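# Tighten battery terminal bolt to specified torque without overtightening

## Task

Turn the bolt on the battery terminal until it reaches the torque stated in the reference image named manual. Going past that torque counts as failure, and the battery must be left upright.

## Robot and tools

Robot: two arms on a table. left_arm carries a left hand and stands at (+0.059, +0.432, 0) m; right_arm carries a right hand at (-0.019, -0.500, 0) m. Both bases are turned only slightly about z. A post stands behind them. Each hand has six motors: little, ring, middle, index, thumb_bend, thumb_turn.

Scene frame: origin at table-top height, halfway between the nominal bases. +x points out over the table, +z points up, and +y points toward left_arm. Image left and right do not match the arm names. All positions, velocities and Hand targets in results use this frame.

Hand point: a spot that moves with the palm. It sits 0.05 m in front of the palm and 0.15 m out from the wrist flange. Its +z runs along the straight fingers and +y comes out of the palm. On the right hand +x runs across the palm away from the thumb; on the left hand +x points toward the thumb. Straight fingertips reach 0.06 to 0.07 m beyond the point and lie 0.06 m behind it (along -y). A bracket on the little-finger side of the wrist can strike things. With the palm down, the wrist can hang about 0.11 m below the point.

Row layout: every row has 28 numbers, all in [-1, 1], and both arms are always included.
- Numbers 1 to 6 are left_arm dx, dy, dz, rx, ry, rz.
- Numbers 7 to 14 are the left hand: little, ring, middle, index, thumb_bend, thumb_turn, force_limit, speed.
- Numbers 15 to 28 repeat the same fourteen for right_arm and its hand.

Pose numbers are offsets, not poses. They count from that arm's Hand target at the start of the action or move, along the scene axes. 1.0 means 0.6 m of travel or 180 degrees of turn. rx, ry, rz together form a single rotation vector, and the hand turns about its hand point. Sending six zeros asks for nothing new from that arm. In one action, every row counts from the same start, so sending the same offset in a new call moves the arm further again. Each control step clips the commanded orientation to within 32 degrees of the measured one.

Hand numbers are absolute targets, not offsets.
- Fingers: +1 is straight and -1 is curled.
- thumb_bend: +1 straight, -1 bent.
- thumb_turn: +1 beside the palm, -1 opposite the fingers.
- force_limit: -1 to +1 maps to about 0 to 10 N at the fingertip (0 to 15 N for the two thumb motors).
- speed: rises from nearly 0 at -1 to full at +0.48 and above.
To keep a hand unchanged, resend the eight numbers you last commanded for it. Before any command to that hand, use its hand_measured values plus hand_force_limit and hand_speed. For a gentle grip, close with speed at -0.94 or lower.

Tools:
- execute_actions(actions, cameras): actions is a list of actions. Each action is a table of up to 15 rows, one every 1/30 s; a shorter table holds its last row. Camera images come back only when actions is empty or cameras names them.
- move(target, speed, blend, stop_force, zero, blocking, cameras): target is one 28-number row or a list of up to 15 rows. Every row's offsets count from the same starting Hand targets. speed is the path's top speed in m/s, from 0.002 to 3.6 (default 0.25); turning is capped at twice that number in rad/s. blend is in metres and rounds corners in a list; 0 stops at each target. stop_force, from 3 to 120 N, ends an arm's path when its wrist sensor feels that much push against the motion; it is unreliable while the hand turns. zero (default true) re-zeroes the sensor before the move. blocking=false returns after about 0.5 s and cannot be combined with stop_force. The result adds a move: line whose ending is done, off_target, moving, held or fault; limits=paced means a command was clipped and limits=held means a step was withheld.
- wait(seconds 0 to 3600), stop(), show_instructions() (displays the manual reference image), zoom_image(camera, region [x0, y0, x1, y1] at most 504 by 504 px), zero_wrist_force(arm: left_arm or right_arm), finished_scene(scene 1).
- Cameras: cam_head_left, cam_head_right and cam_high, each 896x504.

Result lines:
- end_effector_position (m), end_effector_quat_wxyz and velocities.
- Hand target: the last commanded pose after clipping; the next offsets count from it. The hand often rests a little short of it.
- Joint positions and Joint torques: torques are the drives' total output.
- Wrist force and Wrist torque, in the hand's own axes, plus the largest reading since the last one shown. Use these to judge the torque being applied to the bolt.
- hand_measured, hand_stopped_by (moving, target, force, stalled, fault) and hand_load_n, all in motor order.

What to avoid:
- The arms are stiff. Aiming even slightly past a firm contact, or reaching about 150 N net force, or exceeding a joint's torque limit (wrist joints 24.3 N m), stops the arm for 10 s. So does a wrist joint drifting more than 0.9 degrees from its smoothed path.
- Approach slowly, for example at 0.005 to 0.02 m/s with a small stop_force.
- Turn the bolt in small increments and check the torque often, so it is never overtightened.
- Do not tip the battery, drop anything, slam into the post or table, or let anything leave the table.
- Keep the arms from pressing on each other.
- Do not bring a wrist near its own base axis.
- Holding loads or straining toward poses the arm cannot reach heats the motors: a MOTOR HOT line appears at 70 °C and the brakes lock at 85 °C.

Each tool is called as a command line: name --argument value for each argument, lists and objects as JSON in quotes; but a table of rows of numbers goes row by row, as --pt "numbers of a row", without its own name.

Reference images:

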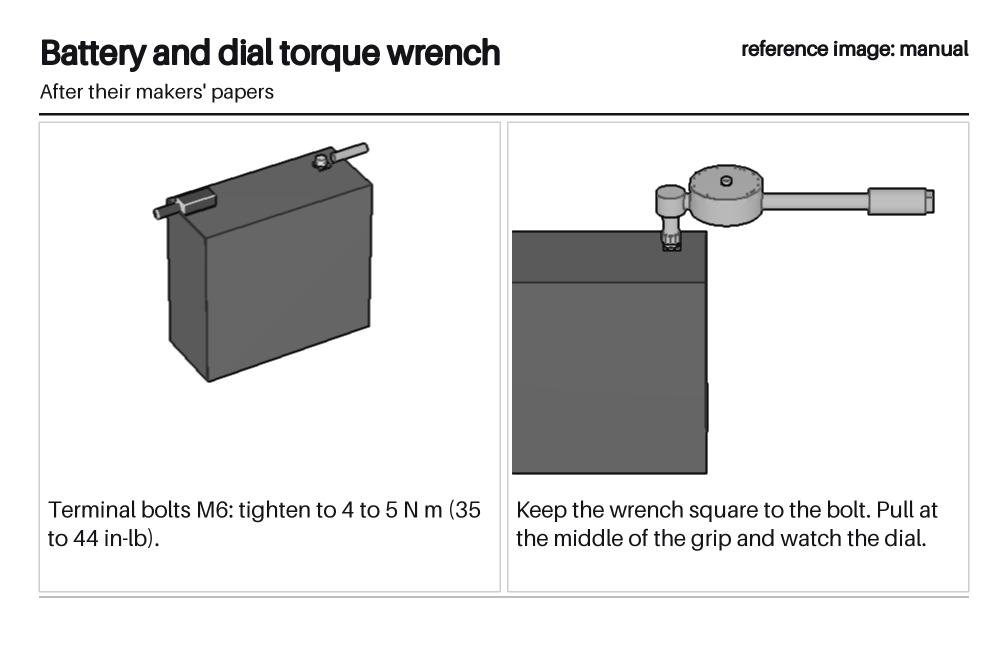

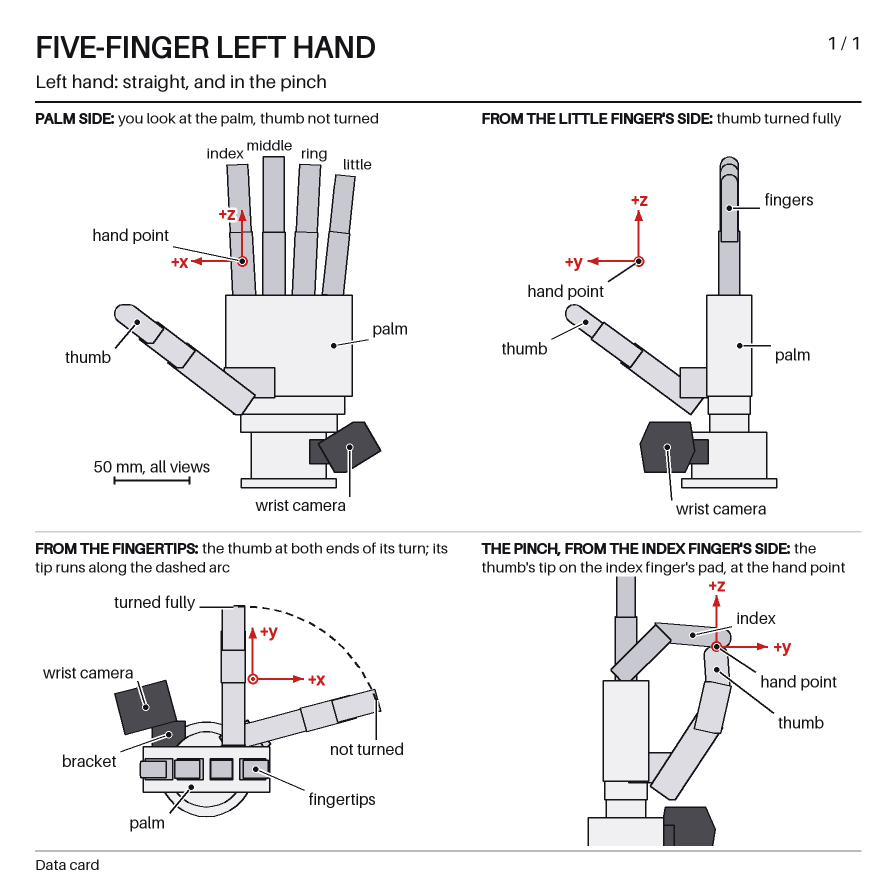

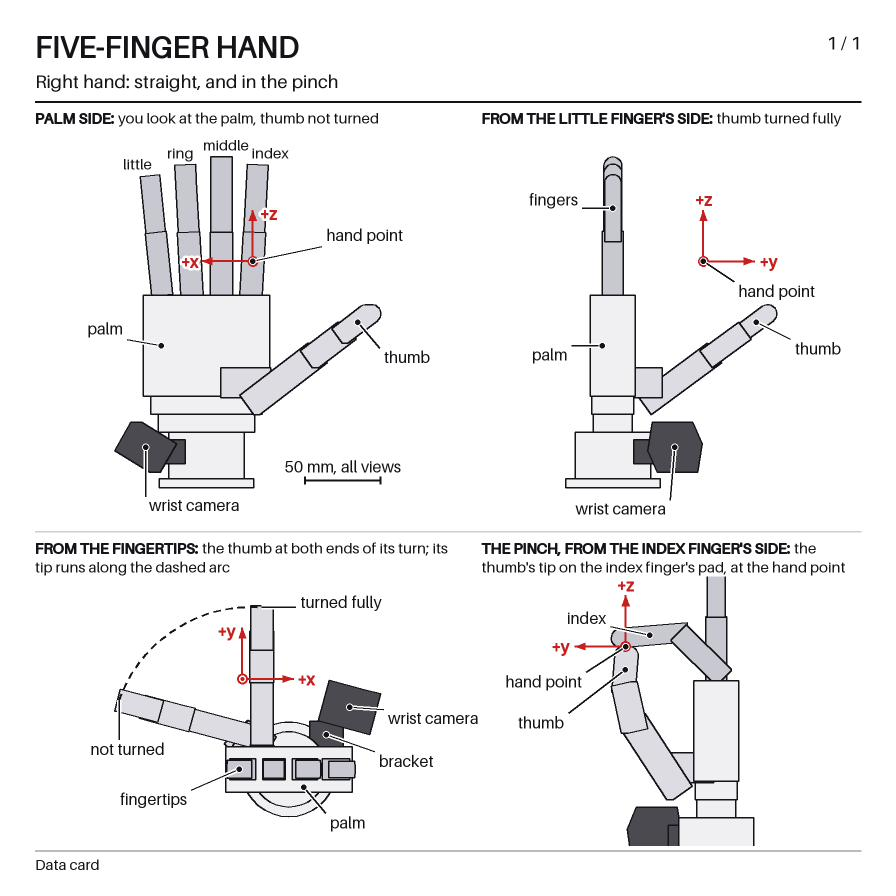

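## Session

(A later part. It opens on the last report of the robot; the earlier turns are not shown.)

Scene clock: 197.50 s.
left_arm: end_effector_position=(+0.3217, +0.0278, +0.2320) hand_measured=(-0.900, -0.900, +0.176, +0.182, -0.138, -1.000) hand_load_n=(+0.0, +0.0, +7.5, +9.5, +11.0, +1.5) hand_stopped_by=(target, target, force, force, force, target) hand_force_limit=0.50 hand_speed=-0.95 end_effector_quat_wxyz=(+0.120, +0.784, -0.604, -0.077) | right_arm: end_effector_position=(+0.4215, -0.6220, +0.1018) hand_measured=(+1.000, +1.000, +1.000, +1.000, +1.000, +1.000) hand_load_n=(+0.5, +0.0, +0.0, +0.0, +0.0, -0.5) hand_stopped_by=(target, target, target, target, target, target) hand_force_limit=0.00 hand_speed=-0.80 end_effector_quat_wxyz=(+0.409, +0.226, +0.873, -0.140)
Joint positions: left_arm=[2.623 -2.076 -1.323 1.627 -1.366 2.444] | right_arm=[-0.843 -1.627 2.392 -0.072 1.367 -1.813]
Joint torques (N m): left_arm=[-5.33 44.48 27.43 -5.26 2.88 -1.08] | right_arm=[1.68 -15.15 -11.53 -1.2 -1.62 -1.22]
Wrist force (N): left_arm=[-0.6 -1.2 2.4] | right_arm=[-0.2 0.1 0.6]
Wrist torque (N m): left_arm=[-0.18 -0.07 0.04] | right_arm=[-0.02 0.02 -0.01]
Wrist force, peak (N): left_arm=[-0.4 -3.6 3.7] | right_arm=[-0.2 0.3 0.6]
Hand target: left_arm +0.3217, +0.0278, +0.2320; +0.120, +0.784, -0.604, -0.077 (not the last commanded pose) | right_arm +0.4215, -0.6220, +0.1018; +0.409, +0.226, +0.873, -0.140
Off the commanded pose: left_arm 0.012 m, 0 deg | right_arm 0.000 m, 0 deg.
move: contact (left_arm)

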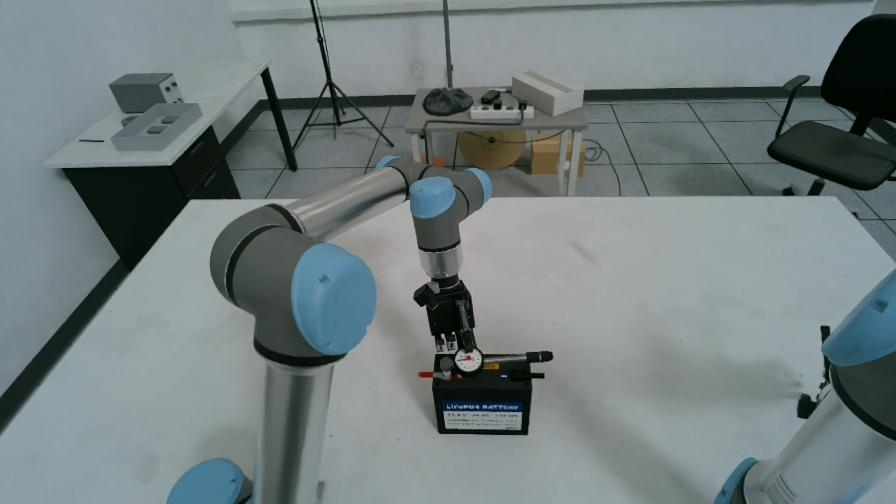

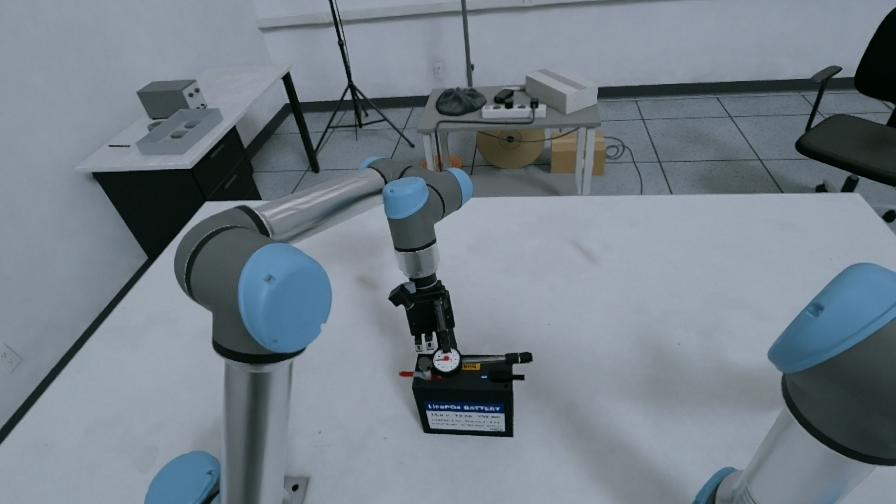

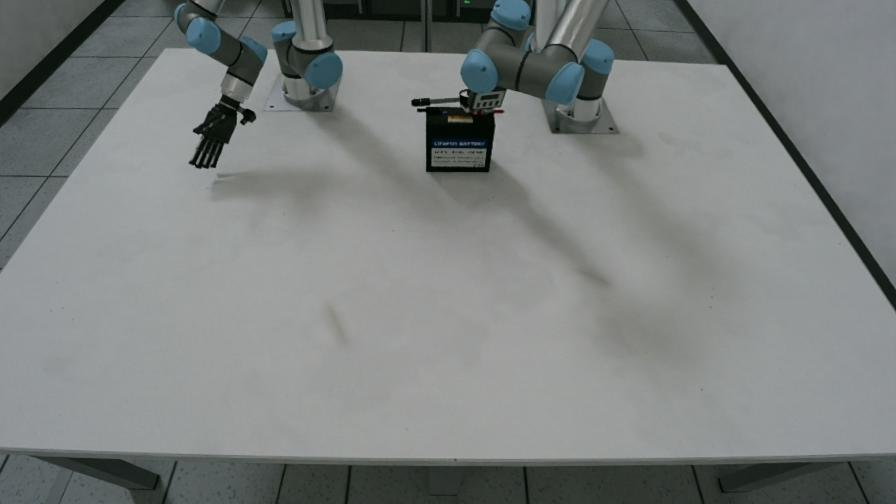

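move --target '[0.0076,0.0023,0.0025,0,0,0.0278,-0.9,-0.9,-0.5,-0.5,-0.7,-1,0.5,-0.95,0,0,0,0,0,0,1,1,1,1,1,1,0,-0.8]' --speed 0.05

move --target '[0,0,-0.0233,0,0,0,-0.9,-0.9,-0.5,-0.5,-0.7,-1,0.5,-0.95,0,0,0,0,0,0,1,1,1,1,1,1,0,-0.8]' --speed 0.01 --stop_force 3 --zero false --cameras '["all"]'

zoom_image --camera "cam_head_left" --region '[429, 350, 469, 390]'

zoom_image --camera "cam_head_right" --region '[407, 350, 447, 390]'

Scene clock: 199.60 s.
left_arm: end_effector_position=(+0.3263, +0.0292, +0.2334) hand_measured=(-0.900, -0.900, +0.176, +0.182, -0.138, -1.000) hand_load_n=(+0.0, +0.0, +8.5, +8.5, +11.0, +0.5) hand_stopped_by=(target, target, force, force, force, target) hand_force_limit=0.50 hand_speed=-0.95 end_effector_quat_wxyz=(+0.123, +0.810, -0.569, -0.072) | right_arm: end_effector_position=(+0.4215, -0.6220, +0.1018) hand_measured=(+1.000, +1.000, +1.000, +1.000, +1.000, +1.000) hand_load_n=(+0.0, +0.0, +0.0, +0.0, +0.0, +0.0) hand_stopped_by=(target, target, target, target, target, target) hand_force_limit=0.00 hand_speed=-0.80 end_effector_quat_wxyz=(+0.409, +0.226, +0.873, -0.140)
Joint positions: left_arm=[2.642 -2.054 -1.35 1.646 -1.352 2.376] | right_arm=[-0.843 -1.627 2.392 -0.072 1.367 -1.813]
Joint torques (N m): left_arm=[12.09 44.71 10.93 -0.51 4.17 -1.34] | right_arm=[0.27 -14.79 -11.44 -0.79 -1.42 -1.3]
Wrist force (N): left_arm=[0.1 -3.4 3.5] | right_arm=[0.0 0.2 0.5]
Wrist torque (N m): left_arm=[-0.30 -0.07 0.16] | right_arm=[0.00 -0.01 0.01]
Wrist force, peak (N): left_arm=[-0.1 -3.6 3.7] | right_arm=[0.0 0.3 0.7]
Hand target: left_arm +0.3263, +0.0292, +0.2335; +0.124, +0.810, -0.569, -0.072 | right_arm +0.4215, -0.6220, +0.1018; +0.409, +0.226, +0.873, -0.140
Off the commanded pose: left_arm 0.000 m, 0 deg | right_arm 0.000 m, 0 deg.
move: done

Scene clock: 200.90 s.
left_arm: end_effector_position=(+0.3263, +0.0292, +0.2317) hand_measured=(-0.900, -0.900, +0.176, +0.182, -0.138, -1.000) hand_load_n=(+0.0, +0.0, +7.5, +10.0, +11.0, +2.0) hand_stopped_by=(target, target, force, force, force, target) hand_force_limit=0.50 hand_speed=-0.95 end_effector_quat_wxyz=(+0.124, +0.810, -0.569, -0.072) | right_arm: end_effector_position=(+0.4215, -0.6220, +0.1018) hand_measured=(+1.000, +1.000, +1.000, +1.000, +1.000, +1.000) hand_load_n=(+0.0, +0.0, +0.0, +0.0, +0.0, +0.0) hand_stopped_by=(target, target, target, target, target, target) hand_force_limit=0.00 hand_speed=-0.80 end_effector_quat_wxyz=(+0.409, +0.226, +0.873, -0.140)
Joint positions: left_arm=[2.642 -2.055 -1.353 1.65 -1.352 2.375] | right_arm=[-0.843 -1.627 2.392 -0.072 1.367 -1.813]
Joint torques (N m): left_arm=[10.16 44.16 27.63 -5.18 3.45 -0.9] | right_arm=[1.05 -13.34 -10.85 -1.03 -1.6 -1.2]
Wrist force (N): left_arm=[-0.5 -1.2 1.3] | right_arm=[0.0 0.1 0.5]
Wrist torque (N m): left_arm=[-0.17 -0.13 0.03] | right_arm=[-0.01 0.00 0.00]
Wrist force, peak (N): left_arm=[0.0 -3.4 3.7] | right_arm=[-0.2 0.3 0.8]
Hand target: left_arm +0.3263, +0.0292, +0.2317; +0.124, +0.810, -0.569, -0.072 (not the last commanded pose) | right_arm +0.4215, -0.6220, +0.1018; +0.409, +0.226, +0.873, -0.140
Off the commanded pose: left_arm 0.012 m, 0 deg | right_arm 0.000 m, 0 deg.
move: contact (left_arm)

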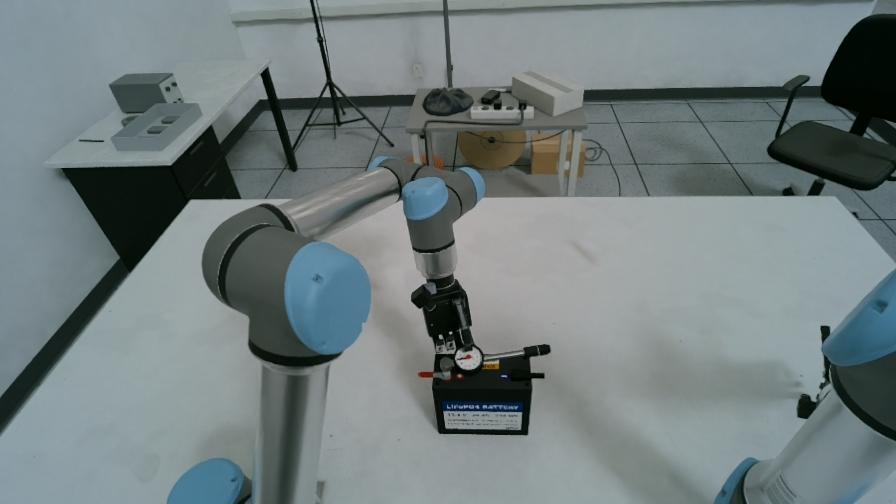

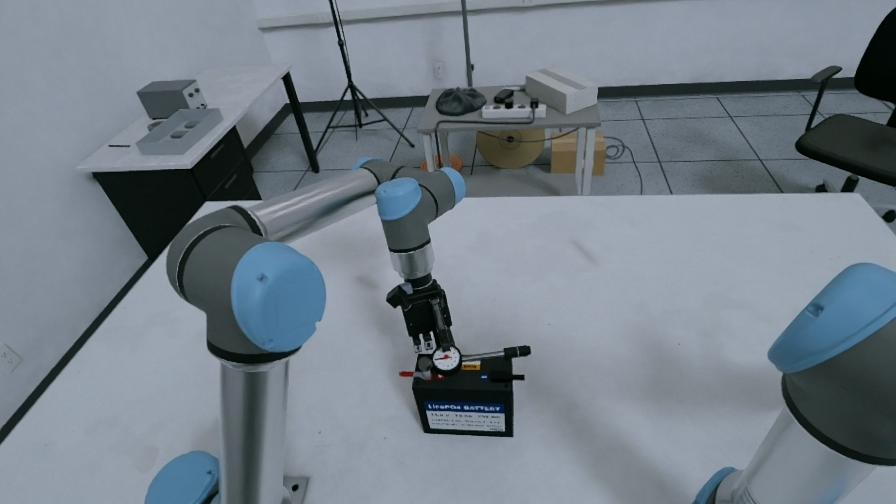

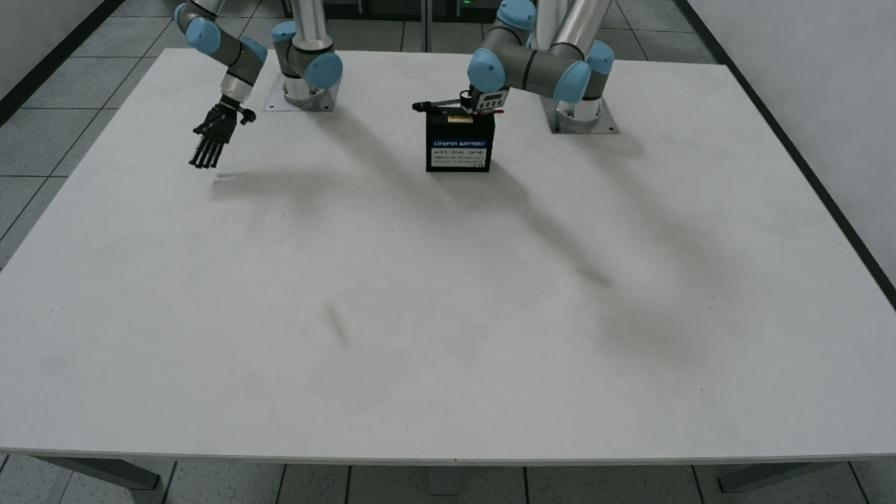

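Scaled by 12.600 from the camera's image (finer frame: 1280x720).

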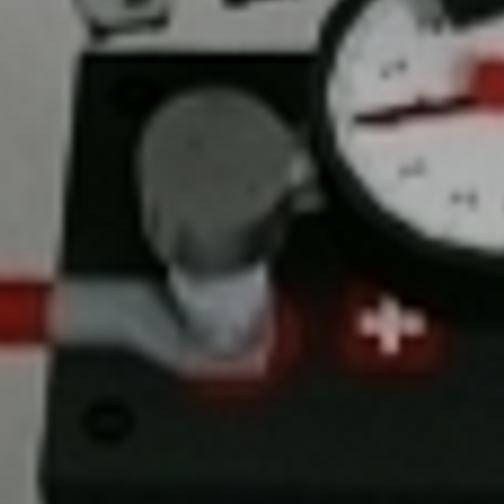

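Scaled by 12.600 from the camera's image (finer frame: 1280x720).

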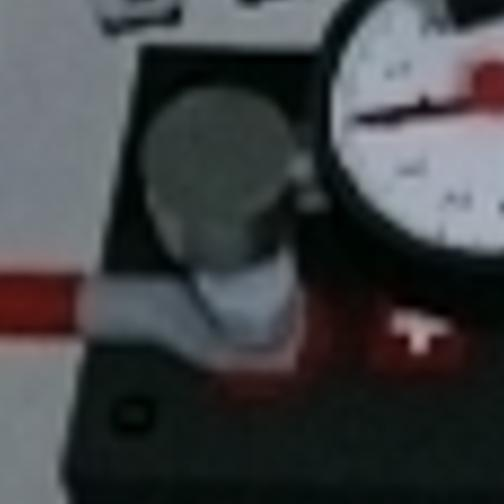

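zoom_image --camera "cam_high" --region '[465, 95, 495, 125]'

zoom_image --camera "cam_head_left" --region '[434, 355, 464, 385]'

zoom_image --camera "cam_head_right" --region '[412, 355, 442, 385]'

Scaled by 16.800 from the camera's image (finer frame: 1280x720).

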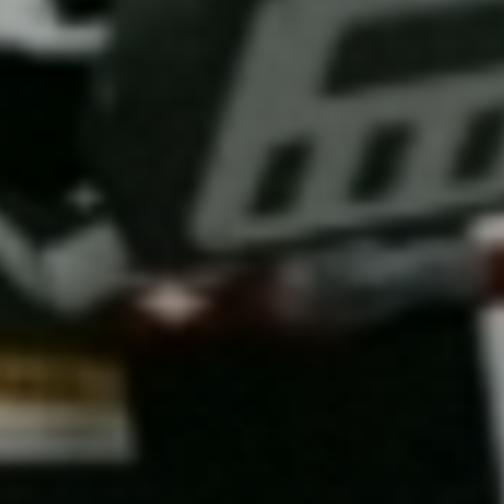

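Scaled by 16.800 from the camera's image (finer frame: 1280x720).

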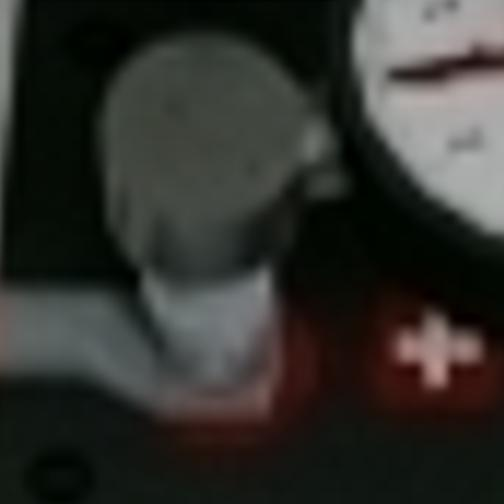

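Scaled by 16.800 from the camera's image (finer frame: 1280x720).

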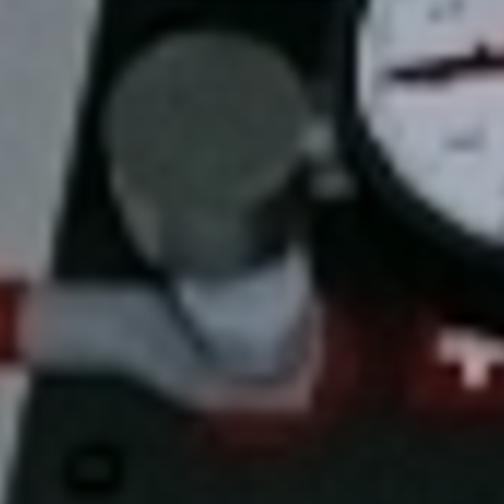

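move --target '[0.0067,0,0,0,0,0,-0.9,-0.9,-0.5,-0.5,-0.7,-1,0.5,-0.95,0,0,0,0,0,0,1,1,1,1,1,1,0,-0.8]' --speed 0.005 --stop_force 3 --cameras '["cam_head_left","cam_high"]'

zoom_image --camera "cam_head_left" --region '[434, 355, 464, 385]'

Scene clock: 204.07 s.
left_arm: end_effector_position=(+0.3303, +0.0292, +0.2317) hand_measured=(-0.900, -0.900, +0.176, +0.182, -0.138, -1.000) hand_load_n=(+0.0, +0.0, +7.5, +10.0, +11.0, +2.5) hand_stopped_by=(target, target, force, force, force, target) hand_force_limit=0.50 hand_speed=-0.95 end_effector_quat_wxyz=(+0.124, +0.810, -0.569, -0.072) | right_arm: end_effector_position=(+0.4215, -0.6220, +0.1018) hand_measured=(+1.000, +1.000, +1.000, +1.000, +1.000, +1.000) hand_load_n=(+0.0, +0.0, +0.0, +0.0, +0.0, +0.0) hand_stopped_by=(target, target, target, target, target, target) hand_force_limit=0.00 hand_speed=-0.80 end_effector_quat_wxyz=(+0.409, +0.226, +0.873, -0.140)
Joint positions: left_arm=[2.645 -2.062 -1.342 1.645 -1.353 2.379] | right_arm=[-0.843 -1.627 2.392 -0.072 1.367 -1.813]
Joint torques (N m): left_arm=[11.69 27.02 27.45 -5 -2.13 1.54] | right_arm=[-0.49 -15.08 -10.37 -1.13 -1.65 -1.32]
Wrist force (N): left_arm=[-0.7 -1.2 1.2] | right_arm=[0.0 0.3 0.3]
Wrist torque (N m): left_arm=[-0.15 -0.11 -0.13] | right_arm=[0.03 -0.01 0.01]
Wrist force, peak (N): left_arm=[-0.6 -1.4 2.0] | right_arm=[-0.2 0.5 0.6]
Hand target: left_arm +0.3303, +0.0292, +0.2317; +0.124, +0.810, -0.569, -0.072 | right_arm +0.4215, -0.6220, +0.1018; +0.409, +0.226, +0.873, -0.140
Off the commanded pose: left_arm 0.000 m, 0 deg | right_arm 0.000 m, 0 deg.
move: done

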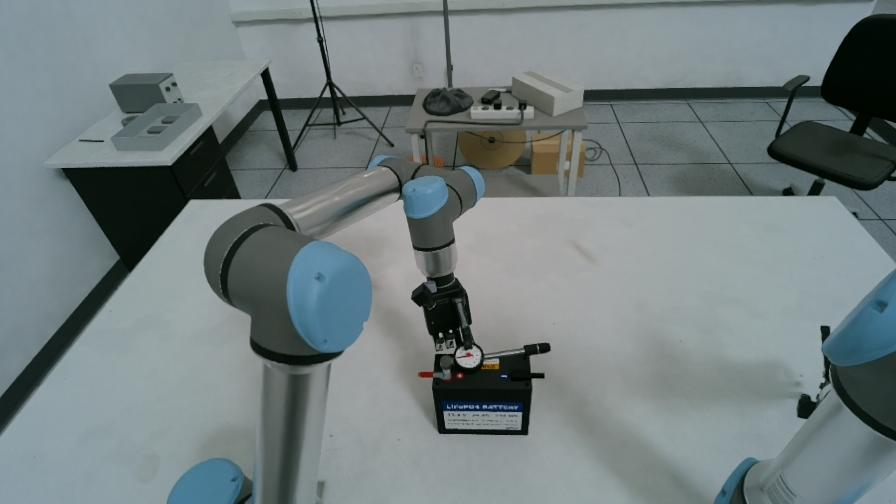

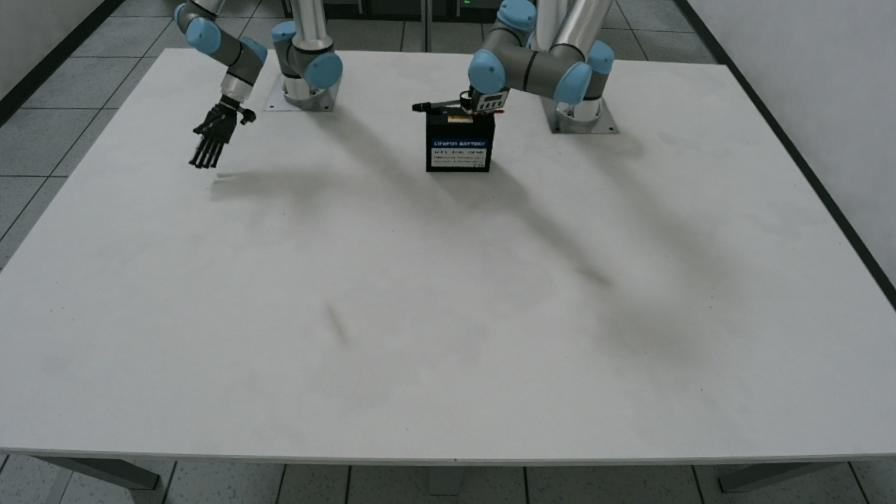

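Scaled by 16.800 from the camera's image (finer frame: 1280x720).

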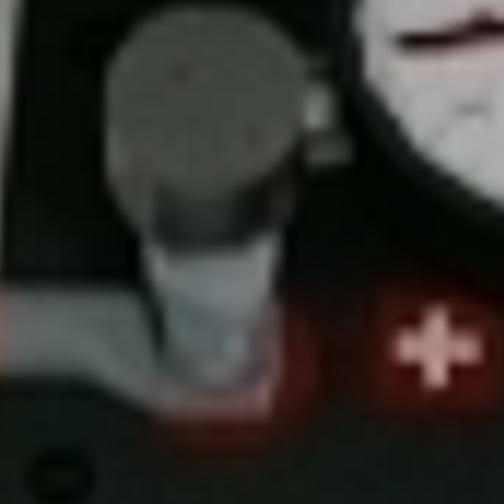

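move --pt "-0.0067 0 0 0 0 0 -0.9 -0.9 -0.5 -0.5 -0.7 -1 0.5 -0.95 0 0 0 0 0 0 1 1 1 1 1 1 0 -0.8" --pt "-0.0067 0 0.0133 0 0 0 -0.9 -0.9 -0.5 -0.5 -0.7 -1 0.5 -0.95 0 0 0 0 0 0 1 1 1 1 1 1 0 -0.8" --speed 0.03 --cameras '["all"]'

zoom_image --camera "cam_head_left" --region '[434, 350, 464, 380]'

zoom_image --camera "cam_head_right" --region '[412, 350, 442, 380]'

zoom_image --camera "cam_high" --region '[465, 90, 495, 120]'

Scene clock: 205.93 s.
left_arm: end_effector_position=(+0.3263, +0.0292, +0.2396) hand_measured=(-0.900, -0.900, +0.176, +0.182, -0.138, -1.000) hand_load_n=(+0.0, +0.0, +8.5, +8.5, +11.0, +0.5) hand_stopped_by=(target, target, force, force, force, target) hand_force_limit=0.50 hand_speed=-0.95 end_effector_quat_wxyz=(+0.124, +0.810, -0.569, -0.072) | right_arm: end_effector_position=(+0.4215, -0.6220, +0.1018) hand_measured=(+1.000, +1.000, +1.000, +1.000, +1.000, +1.000) hand_load_n=(+0.0, +0.0, +0.0, +0.0, +0.0, +0.0) hand_stopped_by=(target, target, target, target, target, target) hand_force_limit=0.00 hand_speed=-0.80 end_effector_quat_wxyz=(+0.409, +0.226, +0.873, -0.140)
Joint positions: left_arm=[2.642 -2.05 -1.339 1.632 -1.352 2.375] | right_arm=[-0.843 -1.627 2.392 -0.072 1.367 -1.813]
Joint torques (N m): left_arm=[-8.32 45.12 28.35 -5.86 3.92 -1.49] | right_arm=[0.45 -14.82 -11.38 -0.87 -1.76 -1.4]
Wrist force (N): left_arm=[-0.3 -3.5 3.5] | right_arm=[-0.1 0.4 0.4]
Wrist torque (N m): left_arm=[-0.30 -0.03 0.15] | right_arm=[0.03 0.02 0.00]
Wrist force, peak (N): left_arm=[-0.2 -3.5 3.8] | right_arm=[-0.3 0.2 0.7]
Hand target: left_arm +0.3263, +0.0292, +0.2397; +0.124, +0.810, -0.569, -0.072 | right_arm +0.4215, -0.6220, +0.1018; +0.409, +0.226, +0.873, -0.140
Off the commanded pose: left_arm 0.000 m, 0 deg | right_arm 0.000 m, 0 deg.
move: done

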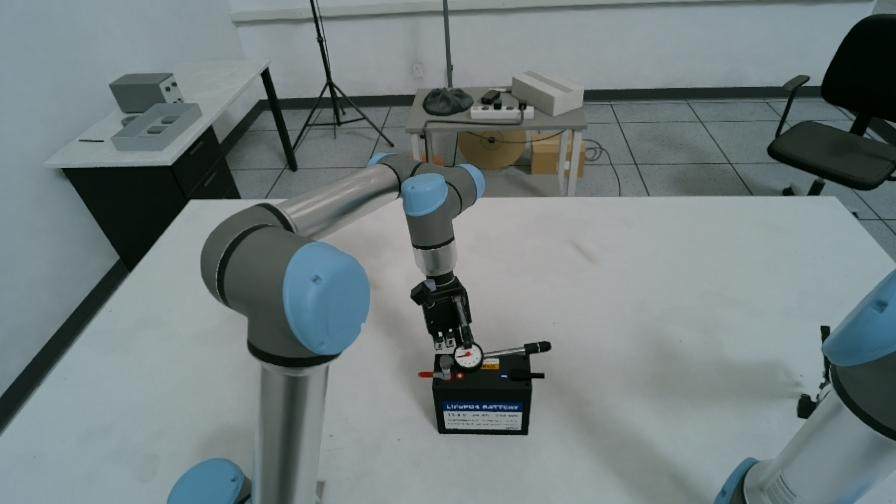

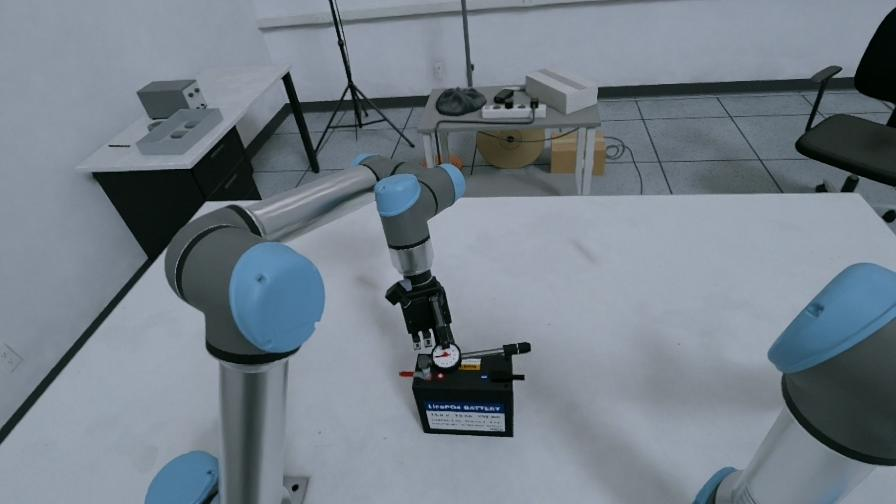

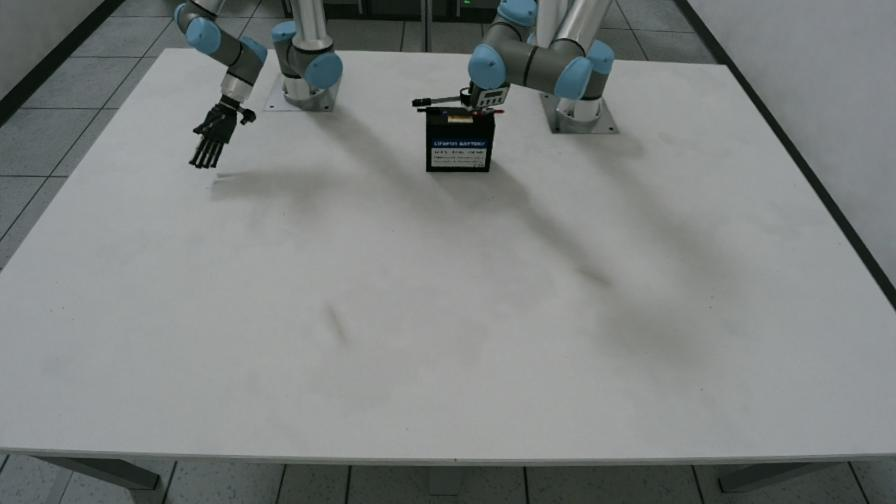

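Scaled by 16.800 from the camera's image (finer frame: 1280x720).

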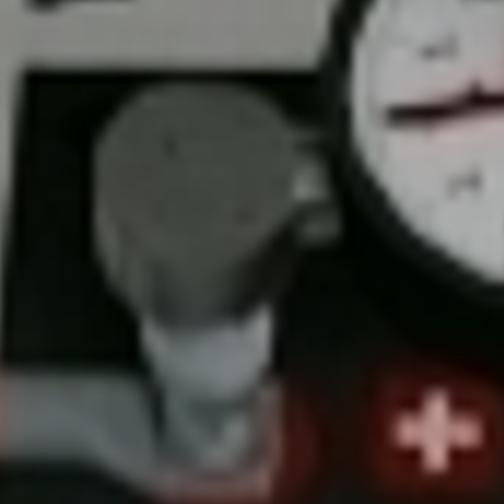

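Scaled by 16.800 from the camera's image (finer frame: 1280x720).

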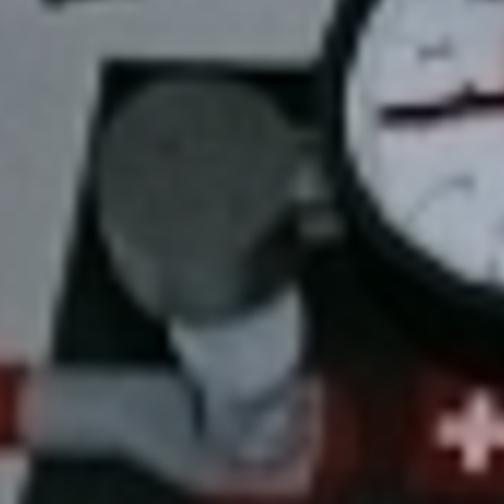

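Scaled by 16.800 from the camera's image (finer frame: 1280x720).

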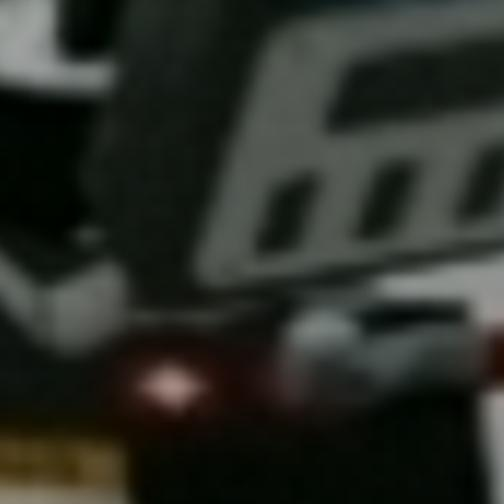

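zoom_image --camera "cam_high" --region '[476, 100, 494, 118]'

zoom_image --camera "cam_head_left" --region '[438, 364, 456, 382]'

zoom_image --camera "cam_head_right" --region '[418, 364, 436, 382]'

Scaled by 28.000 from the camera's image (finer frame: 1280x720).

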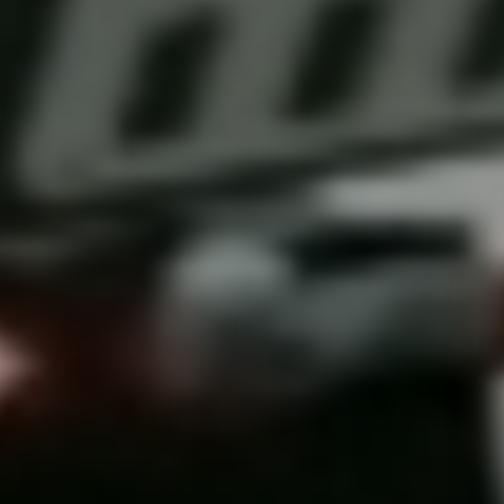

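Scaled by 28.000 from the camera's image (finer frame: 1280x720).

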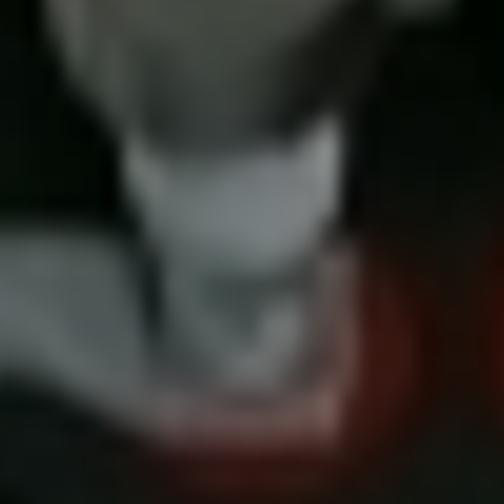

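Scaled by 28.000 from the camera's image (finer frame: 1280x720).

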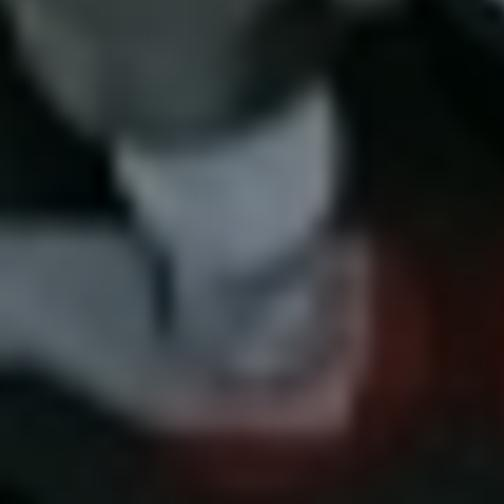

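move --target '[-0.0013,-0.0012,-0.0115,0,0,0,-0.9,-0.9,-0.5,-0.5,-0.7,-1,0.5,-0.95,0,0,0,0,0,0,1,1,1,1,1,1,0,-0.8]' --speed 0.03

move --target '[0,0,-0.0167,0,0,0,-0.9,-0.9,-0.5,-0.5,-0.7,-1,0.5,-0.95,0,0,0,0,0,0,1,1,1,1,1,1,0,-0.8]' --speed 0.01 --stop_force 3

move --target '[0.0063,0.0014,0,0,0,0.0222,-0.9,-0.9,-0.5,-0.5,-0.7,-1,0.5,-0.95,0,0,0,0,0,0,1,1,1,1,1,1,0,-0.8]' --speed 0.05

move --target '[0,0,-0.0167,0,0,0,-0.9,-0.9,-0.5,-0.5,-0.7,-1,0.5,-0.95,0,0,0,0,0,0,1,1,1,1,1,1,0,-0.8]' --speed 0.01 --stop_force 3 --zero false

Scene clock: 208.03 s.
left_arm: end_effector_position=(+0.3255, +0.0285, +0.2330) hand_measured=(-0.900, -0.900, +0.176, +0.182, -0.138, -1.000) hand_load_n=(+0.0, +0.0, +8.5, +8.5, +11.0, +0.0) hand_stopped_by=(target, target, force, force, force, target) hand_force_limit=0.50 hand_speed=-0.95 end_effector_quat_wxyz=(+0.124, +0.810, -0.569, -0.072) | right_arm: end_effector_position=(+0.4215, -0.6220, +0.1018) hand_measured=(+1.000, +1.000, +1.000, +1.000, +1.000, +1.000) hand_load_n=(+0.0, +0.0, +0.0, +0.5, +0.0, +0.0) hand_stopped_by=(target, target, target, target, target, target) hand_force_limit=0.00 hand_speed=-0.80 end_effector_quat_wxyz=(+0.409, +0.226, +0.873, -0.140)
Joint positions: left_arm=[2.64 -2.054 -1.351 1.647 -1.352 2.373] | right_arm=[-0.843 -1.627 2.392 -0.072 1.367 -1.813]
Joint torques (N m): left_arm=[-8.59 28.04 11.01 -0.59 4.19 -1.4] | right_arm=[1.58 -15.38 -11.18 -0.48 -1.74 -1.51]
Wrist force (N): left_arm=[-0.4 -3.3 3.6] | right_arm=[-0.2 0.3 0.4]
Wrist torque (N m): left_arm=[-0.29 0.00 0.13] | right_arm=[0.02 0.02 0.00]
Wrist force, peak (N): left_arm=[-0.2 -3.5 3.9] | right_arm=[0.0 0.2 0.7]
Hand target: left_arm +0.3255, +0.0285, +0.2328; +0.124, +0.810, -0.569, -0.072 | right_arm +0.4215, -0.6220, +0.1018; +0.409, +0.226, +0.873, -0.140
Off the commanded pose: left_arm 0.000 m, 0 deg | right_arm 0.000 m, 0 deg.
move: done

Scene clock: 209.33 s.
left_arm: end_effector_position=(+0.3255, +0.0284, +0.2313) hand_measured=(-0.900, -0.900, +0.176, +0.182, -0.138, -1.000) hand_load_n=(+0.0, +0.0, +7.5, +9.5, +10.5, +2.0) hand_stopped_by=(target, target, force, force, force, target) hand_force_limit=0.50 hand_speed=-0.95 end_effector_quat_wxyz=(+0.124, +0.810, -0.569, -0.072) | right_arm: end_effector_position=(+0.4215, -0.6220, +0.1018) hand_measured=(+1.000, +1.000, +1.000, +1.000, +1.000, +1.000) hand_load_n=(+0.0, +0.0, +0.0, +0.0, +0.0, +0.0) hand_stopped_by=(target, target, target, target, target, target) hand_force_limit=0.00 hand_speed=-0.80 end_effector_quat_wxyz=(+0.409, +0.226, +0.873, -0.140)
Joint positions: left_arm=[2.64 -2.055 -1.354 1.651 -1.352 2.373] | right_arm=[-0.843 -1.627 2.392 -0.072 1.367 -1.813]
Joint torques (N m): left_arm=[-5.63 44.27 27.96 -5.28 2.63 -0.95] | right_arm=[0.68 -14.75 -10 -0.81 -1.63 -1.35]
Wrist force (N): left_arm=[-0.1 -0.4 2.6] | right_arm=[-0.1 0.1 0.6]
Wrist torque (N m): left_arm=[-0.16 -0.09 0.00] | right_arm=[-0.01 0.01 0.00]
Wrist force, peak (N): left_arm=[-0.4 -3.4 3.5] | right_arm=[0.0 0.4 0.7]
Hand target: left_arm +0.3255, +0.0284, +0.2313; +0.124, +0.810, -0.569, -0.072 (not the last commanded pose) | right_arm +0.4215, -0.6220, +0.1018; +0.409, +0.226, +0.873, -0.140
Off the commanded pose: left_arm 0.008 m, 0 deg | right_arm 0.000 m, 0 deg.
move: contact (left_arm)

Scene clock: 210.47 s.
left_arm: end_effector_position=(+0.3293, +0.0293, +0.2313) hand_measured=(-0.900, -0.900, +0.176, +0.182, -0.138, -1.000) hand_load_n=(+0.0, +0.0, +7.5, +9.5, +11.0, +2.0) hand_stopped_by=(target, target, force, force, force, target) hand_force_limit=0.50 hand_speed=-0.95 end_effector_quat_wxyz=(+0.126, +0.829, -0.540, -0.067) | right_arm: end_effector_position=(+0.4215, -0.6220, +0.1018) hand_measured=(+1.000, +1.000, +1.000, +1.000, +1.000, +1.000) hand_load_n=(+0.0, +0.0, +0.5, +0.0, +0.0, +0.0) hand_stopped_by=(target, target, target, target, target, target) hand_force_limit=0.00 hand_speed=-0.80 end_effector_quat_wxyz=(+0.409, +0.226, +0.873, -0.140)
Joint positions: left_arm=[2.654 -2.038 -1.376 1.669 -1.342 2.317] | right_arm=[-0.843 -1.627 2.392 -0.072 1.367 -1.813]
Joint torques (N m): left_arm=[11.49 43.21 11.31 0.02 3.85 -1.37] | right_arm=[-0.21 -14.65 -11.48 -0.91 -1.54 -1.05]
Wrist force (N): left_arm=[-0.1 -1.1 1.7] | right_arm=[-0.1 -0.1 0.5]
Wrist torque (N m): left_arm=[-0.20 -0.11 0.04] | right_arm=[-0.05 0.01 -0.01]
Wrist force, peak (N): left_arm=[-0.1 -1.4 2.6] | right_arm=[0.0 0.3 0.8]
Hand target: left_arm +0.3293, +0.0293, +0.2313; +0.126, +0.829, -0.540, -0.067 | right_arm +0.4215, -0.6220, +0.1018; +0.409, +0.226, +0.873, -0.140
Off the commanded pose: left_arm 0.000 m, 0 deg | right_arm 0.000 m, 0 deg.
move: done

Scene clock: 211.47 s.
left_arm: end_effector_position=(+0.3293, +0.0293, +0.2312) hand_measured=(-0.900, -0.900, +0.176, +0.182, -0.138, -1.000) hand_load_n=(+0.0, +0.0, +7.5, +10.0, +11.0, +2.0) hand_stopped_by=(target, target, force, force, force, target) hand_force_limit=0.50 hand_speed=-0.95 end_effector_quat_wxyz=(+0.126, +0.829, -0.540, -0.067) | right_arm: end_effector_position=(+0.4215, -0.6220, +0.1018) hand_measured=(+1.000, +1.000, +1.000, +1.000, +1.000, +1.000) hand_load_n=(+0.0, +0.0, +0.0, +0.0, +0.0, -0.5) hand_stopped_by=(target, target, target, target, target, target) hand_force_limit=0.00 hand_speed=-0.80 end_effector_quat_wxyz=(+0.409, +0.226, +0.873, -0.140)
Joint positions: left_arm=[2.654 -2.038 -1.376 1.669 -1.342 2.317] | right_arm=[-0.843 -1.627 2.392 -0.072 1.367 -1.813]
Joint torques (N m): left_arm=[7.32 31.52 27.52 -5.11 2.09 1.1] | right_arm=[0.41 -13.6 -10.8 -0.92 -1.59 -1.41]
Wrist force (N): left_arm=[0.0 -1.0 2.0] | right_arm=[-0.1 0.1 0.5]
Wrist torque (N m): left_arm=[-0.20 -0.13 0.03] | right_arm=[-0.02 0.01 0.00]
Wrist force, peak (N): left_arm=[-0.3 -1.3 2.3] | right_arm=[-0.2 0.4 0.7]
Hand target: left_arm +0.3293, +0.0293, +0.2312; +0.126, +0.829, -0.540, -0.067 (not the last commanded pose) | right_arm +0.4215, -0.6220, +0.1018; +0.409, +0.226, +0.873, -0.140
Off the commanded pose: left_arm 0.010 m, 0 deg | right_arm 0.000 m, 0 deg.
move: contact (left_arm)


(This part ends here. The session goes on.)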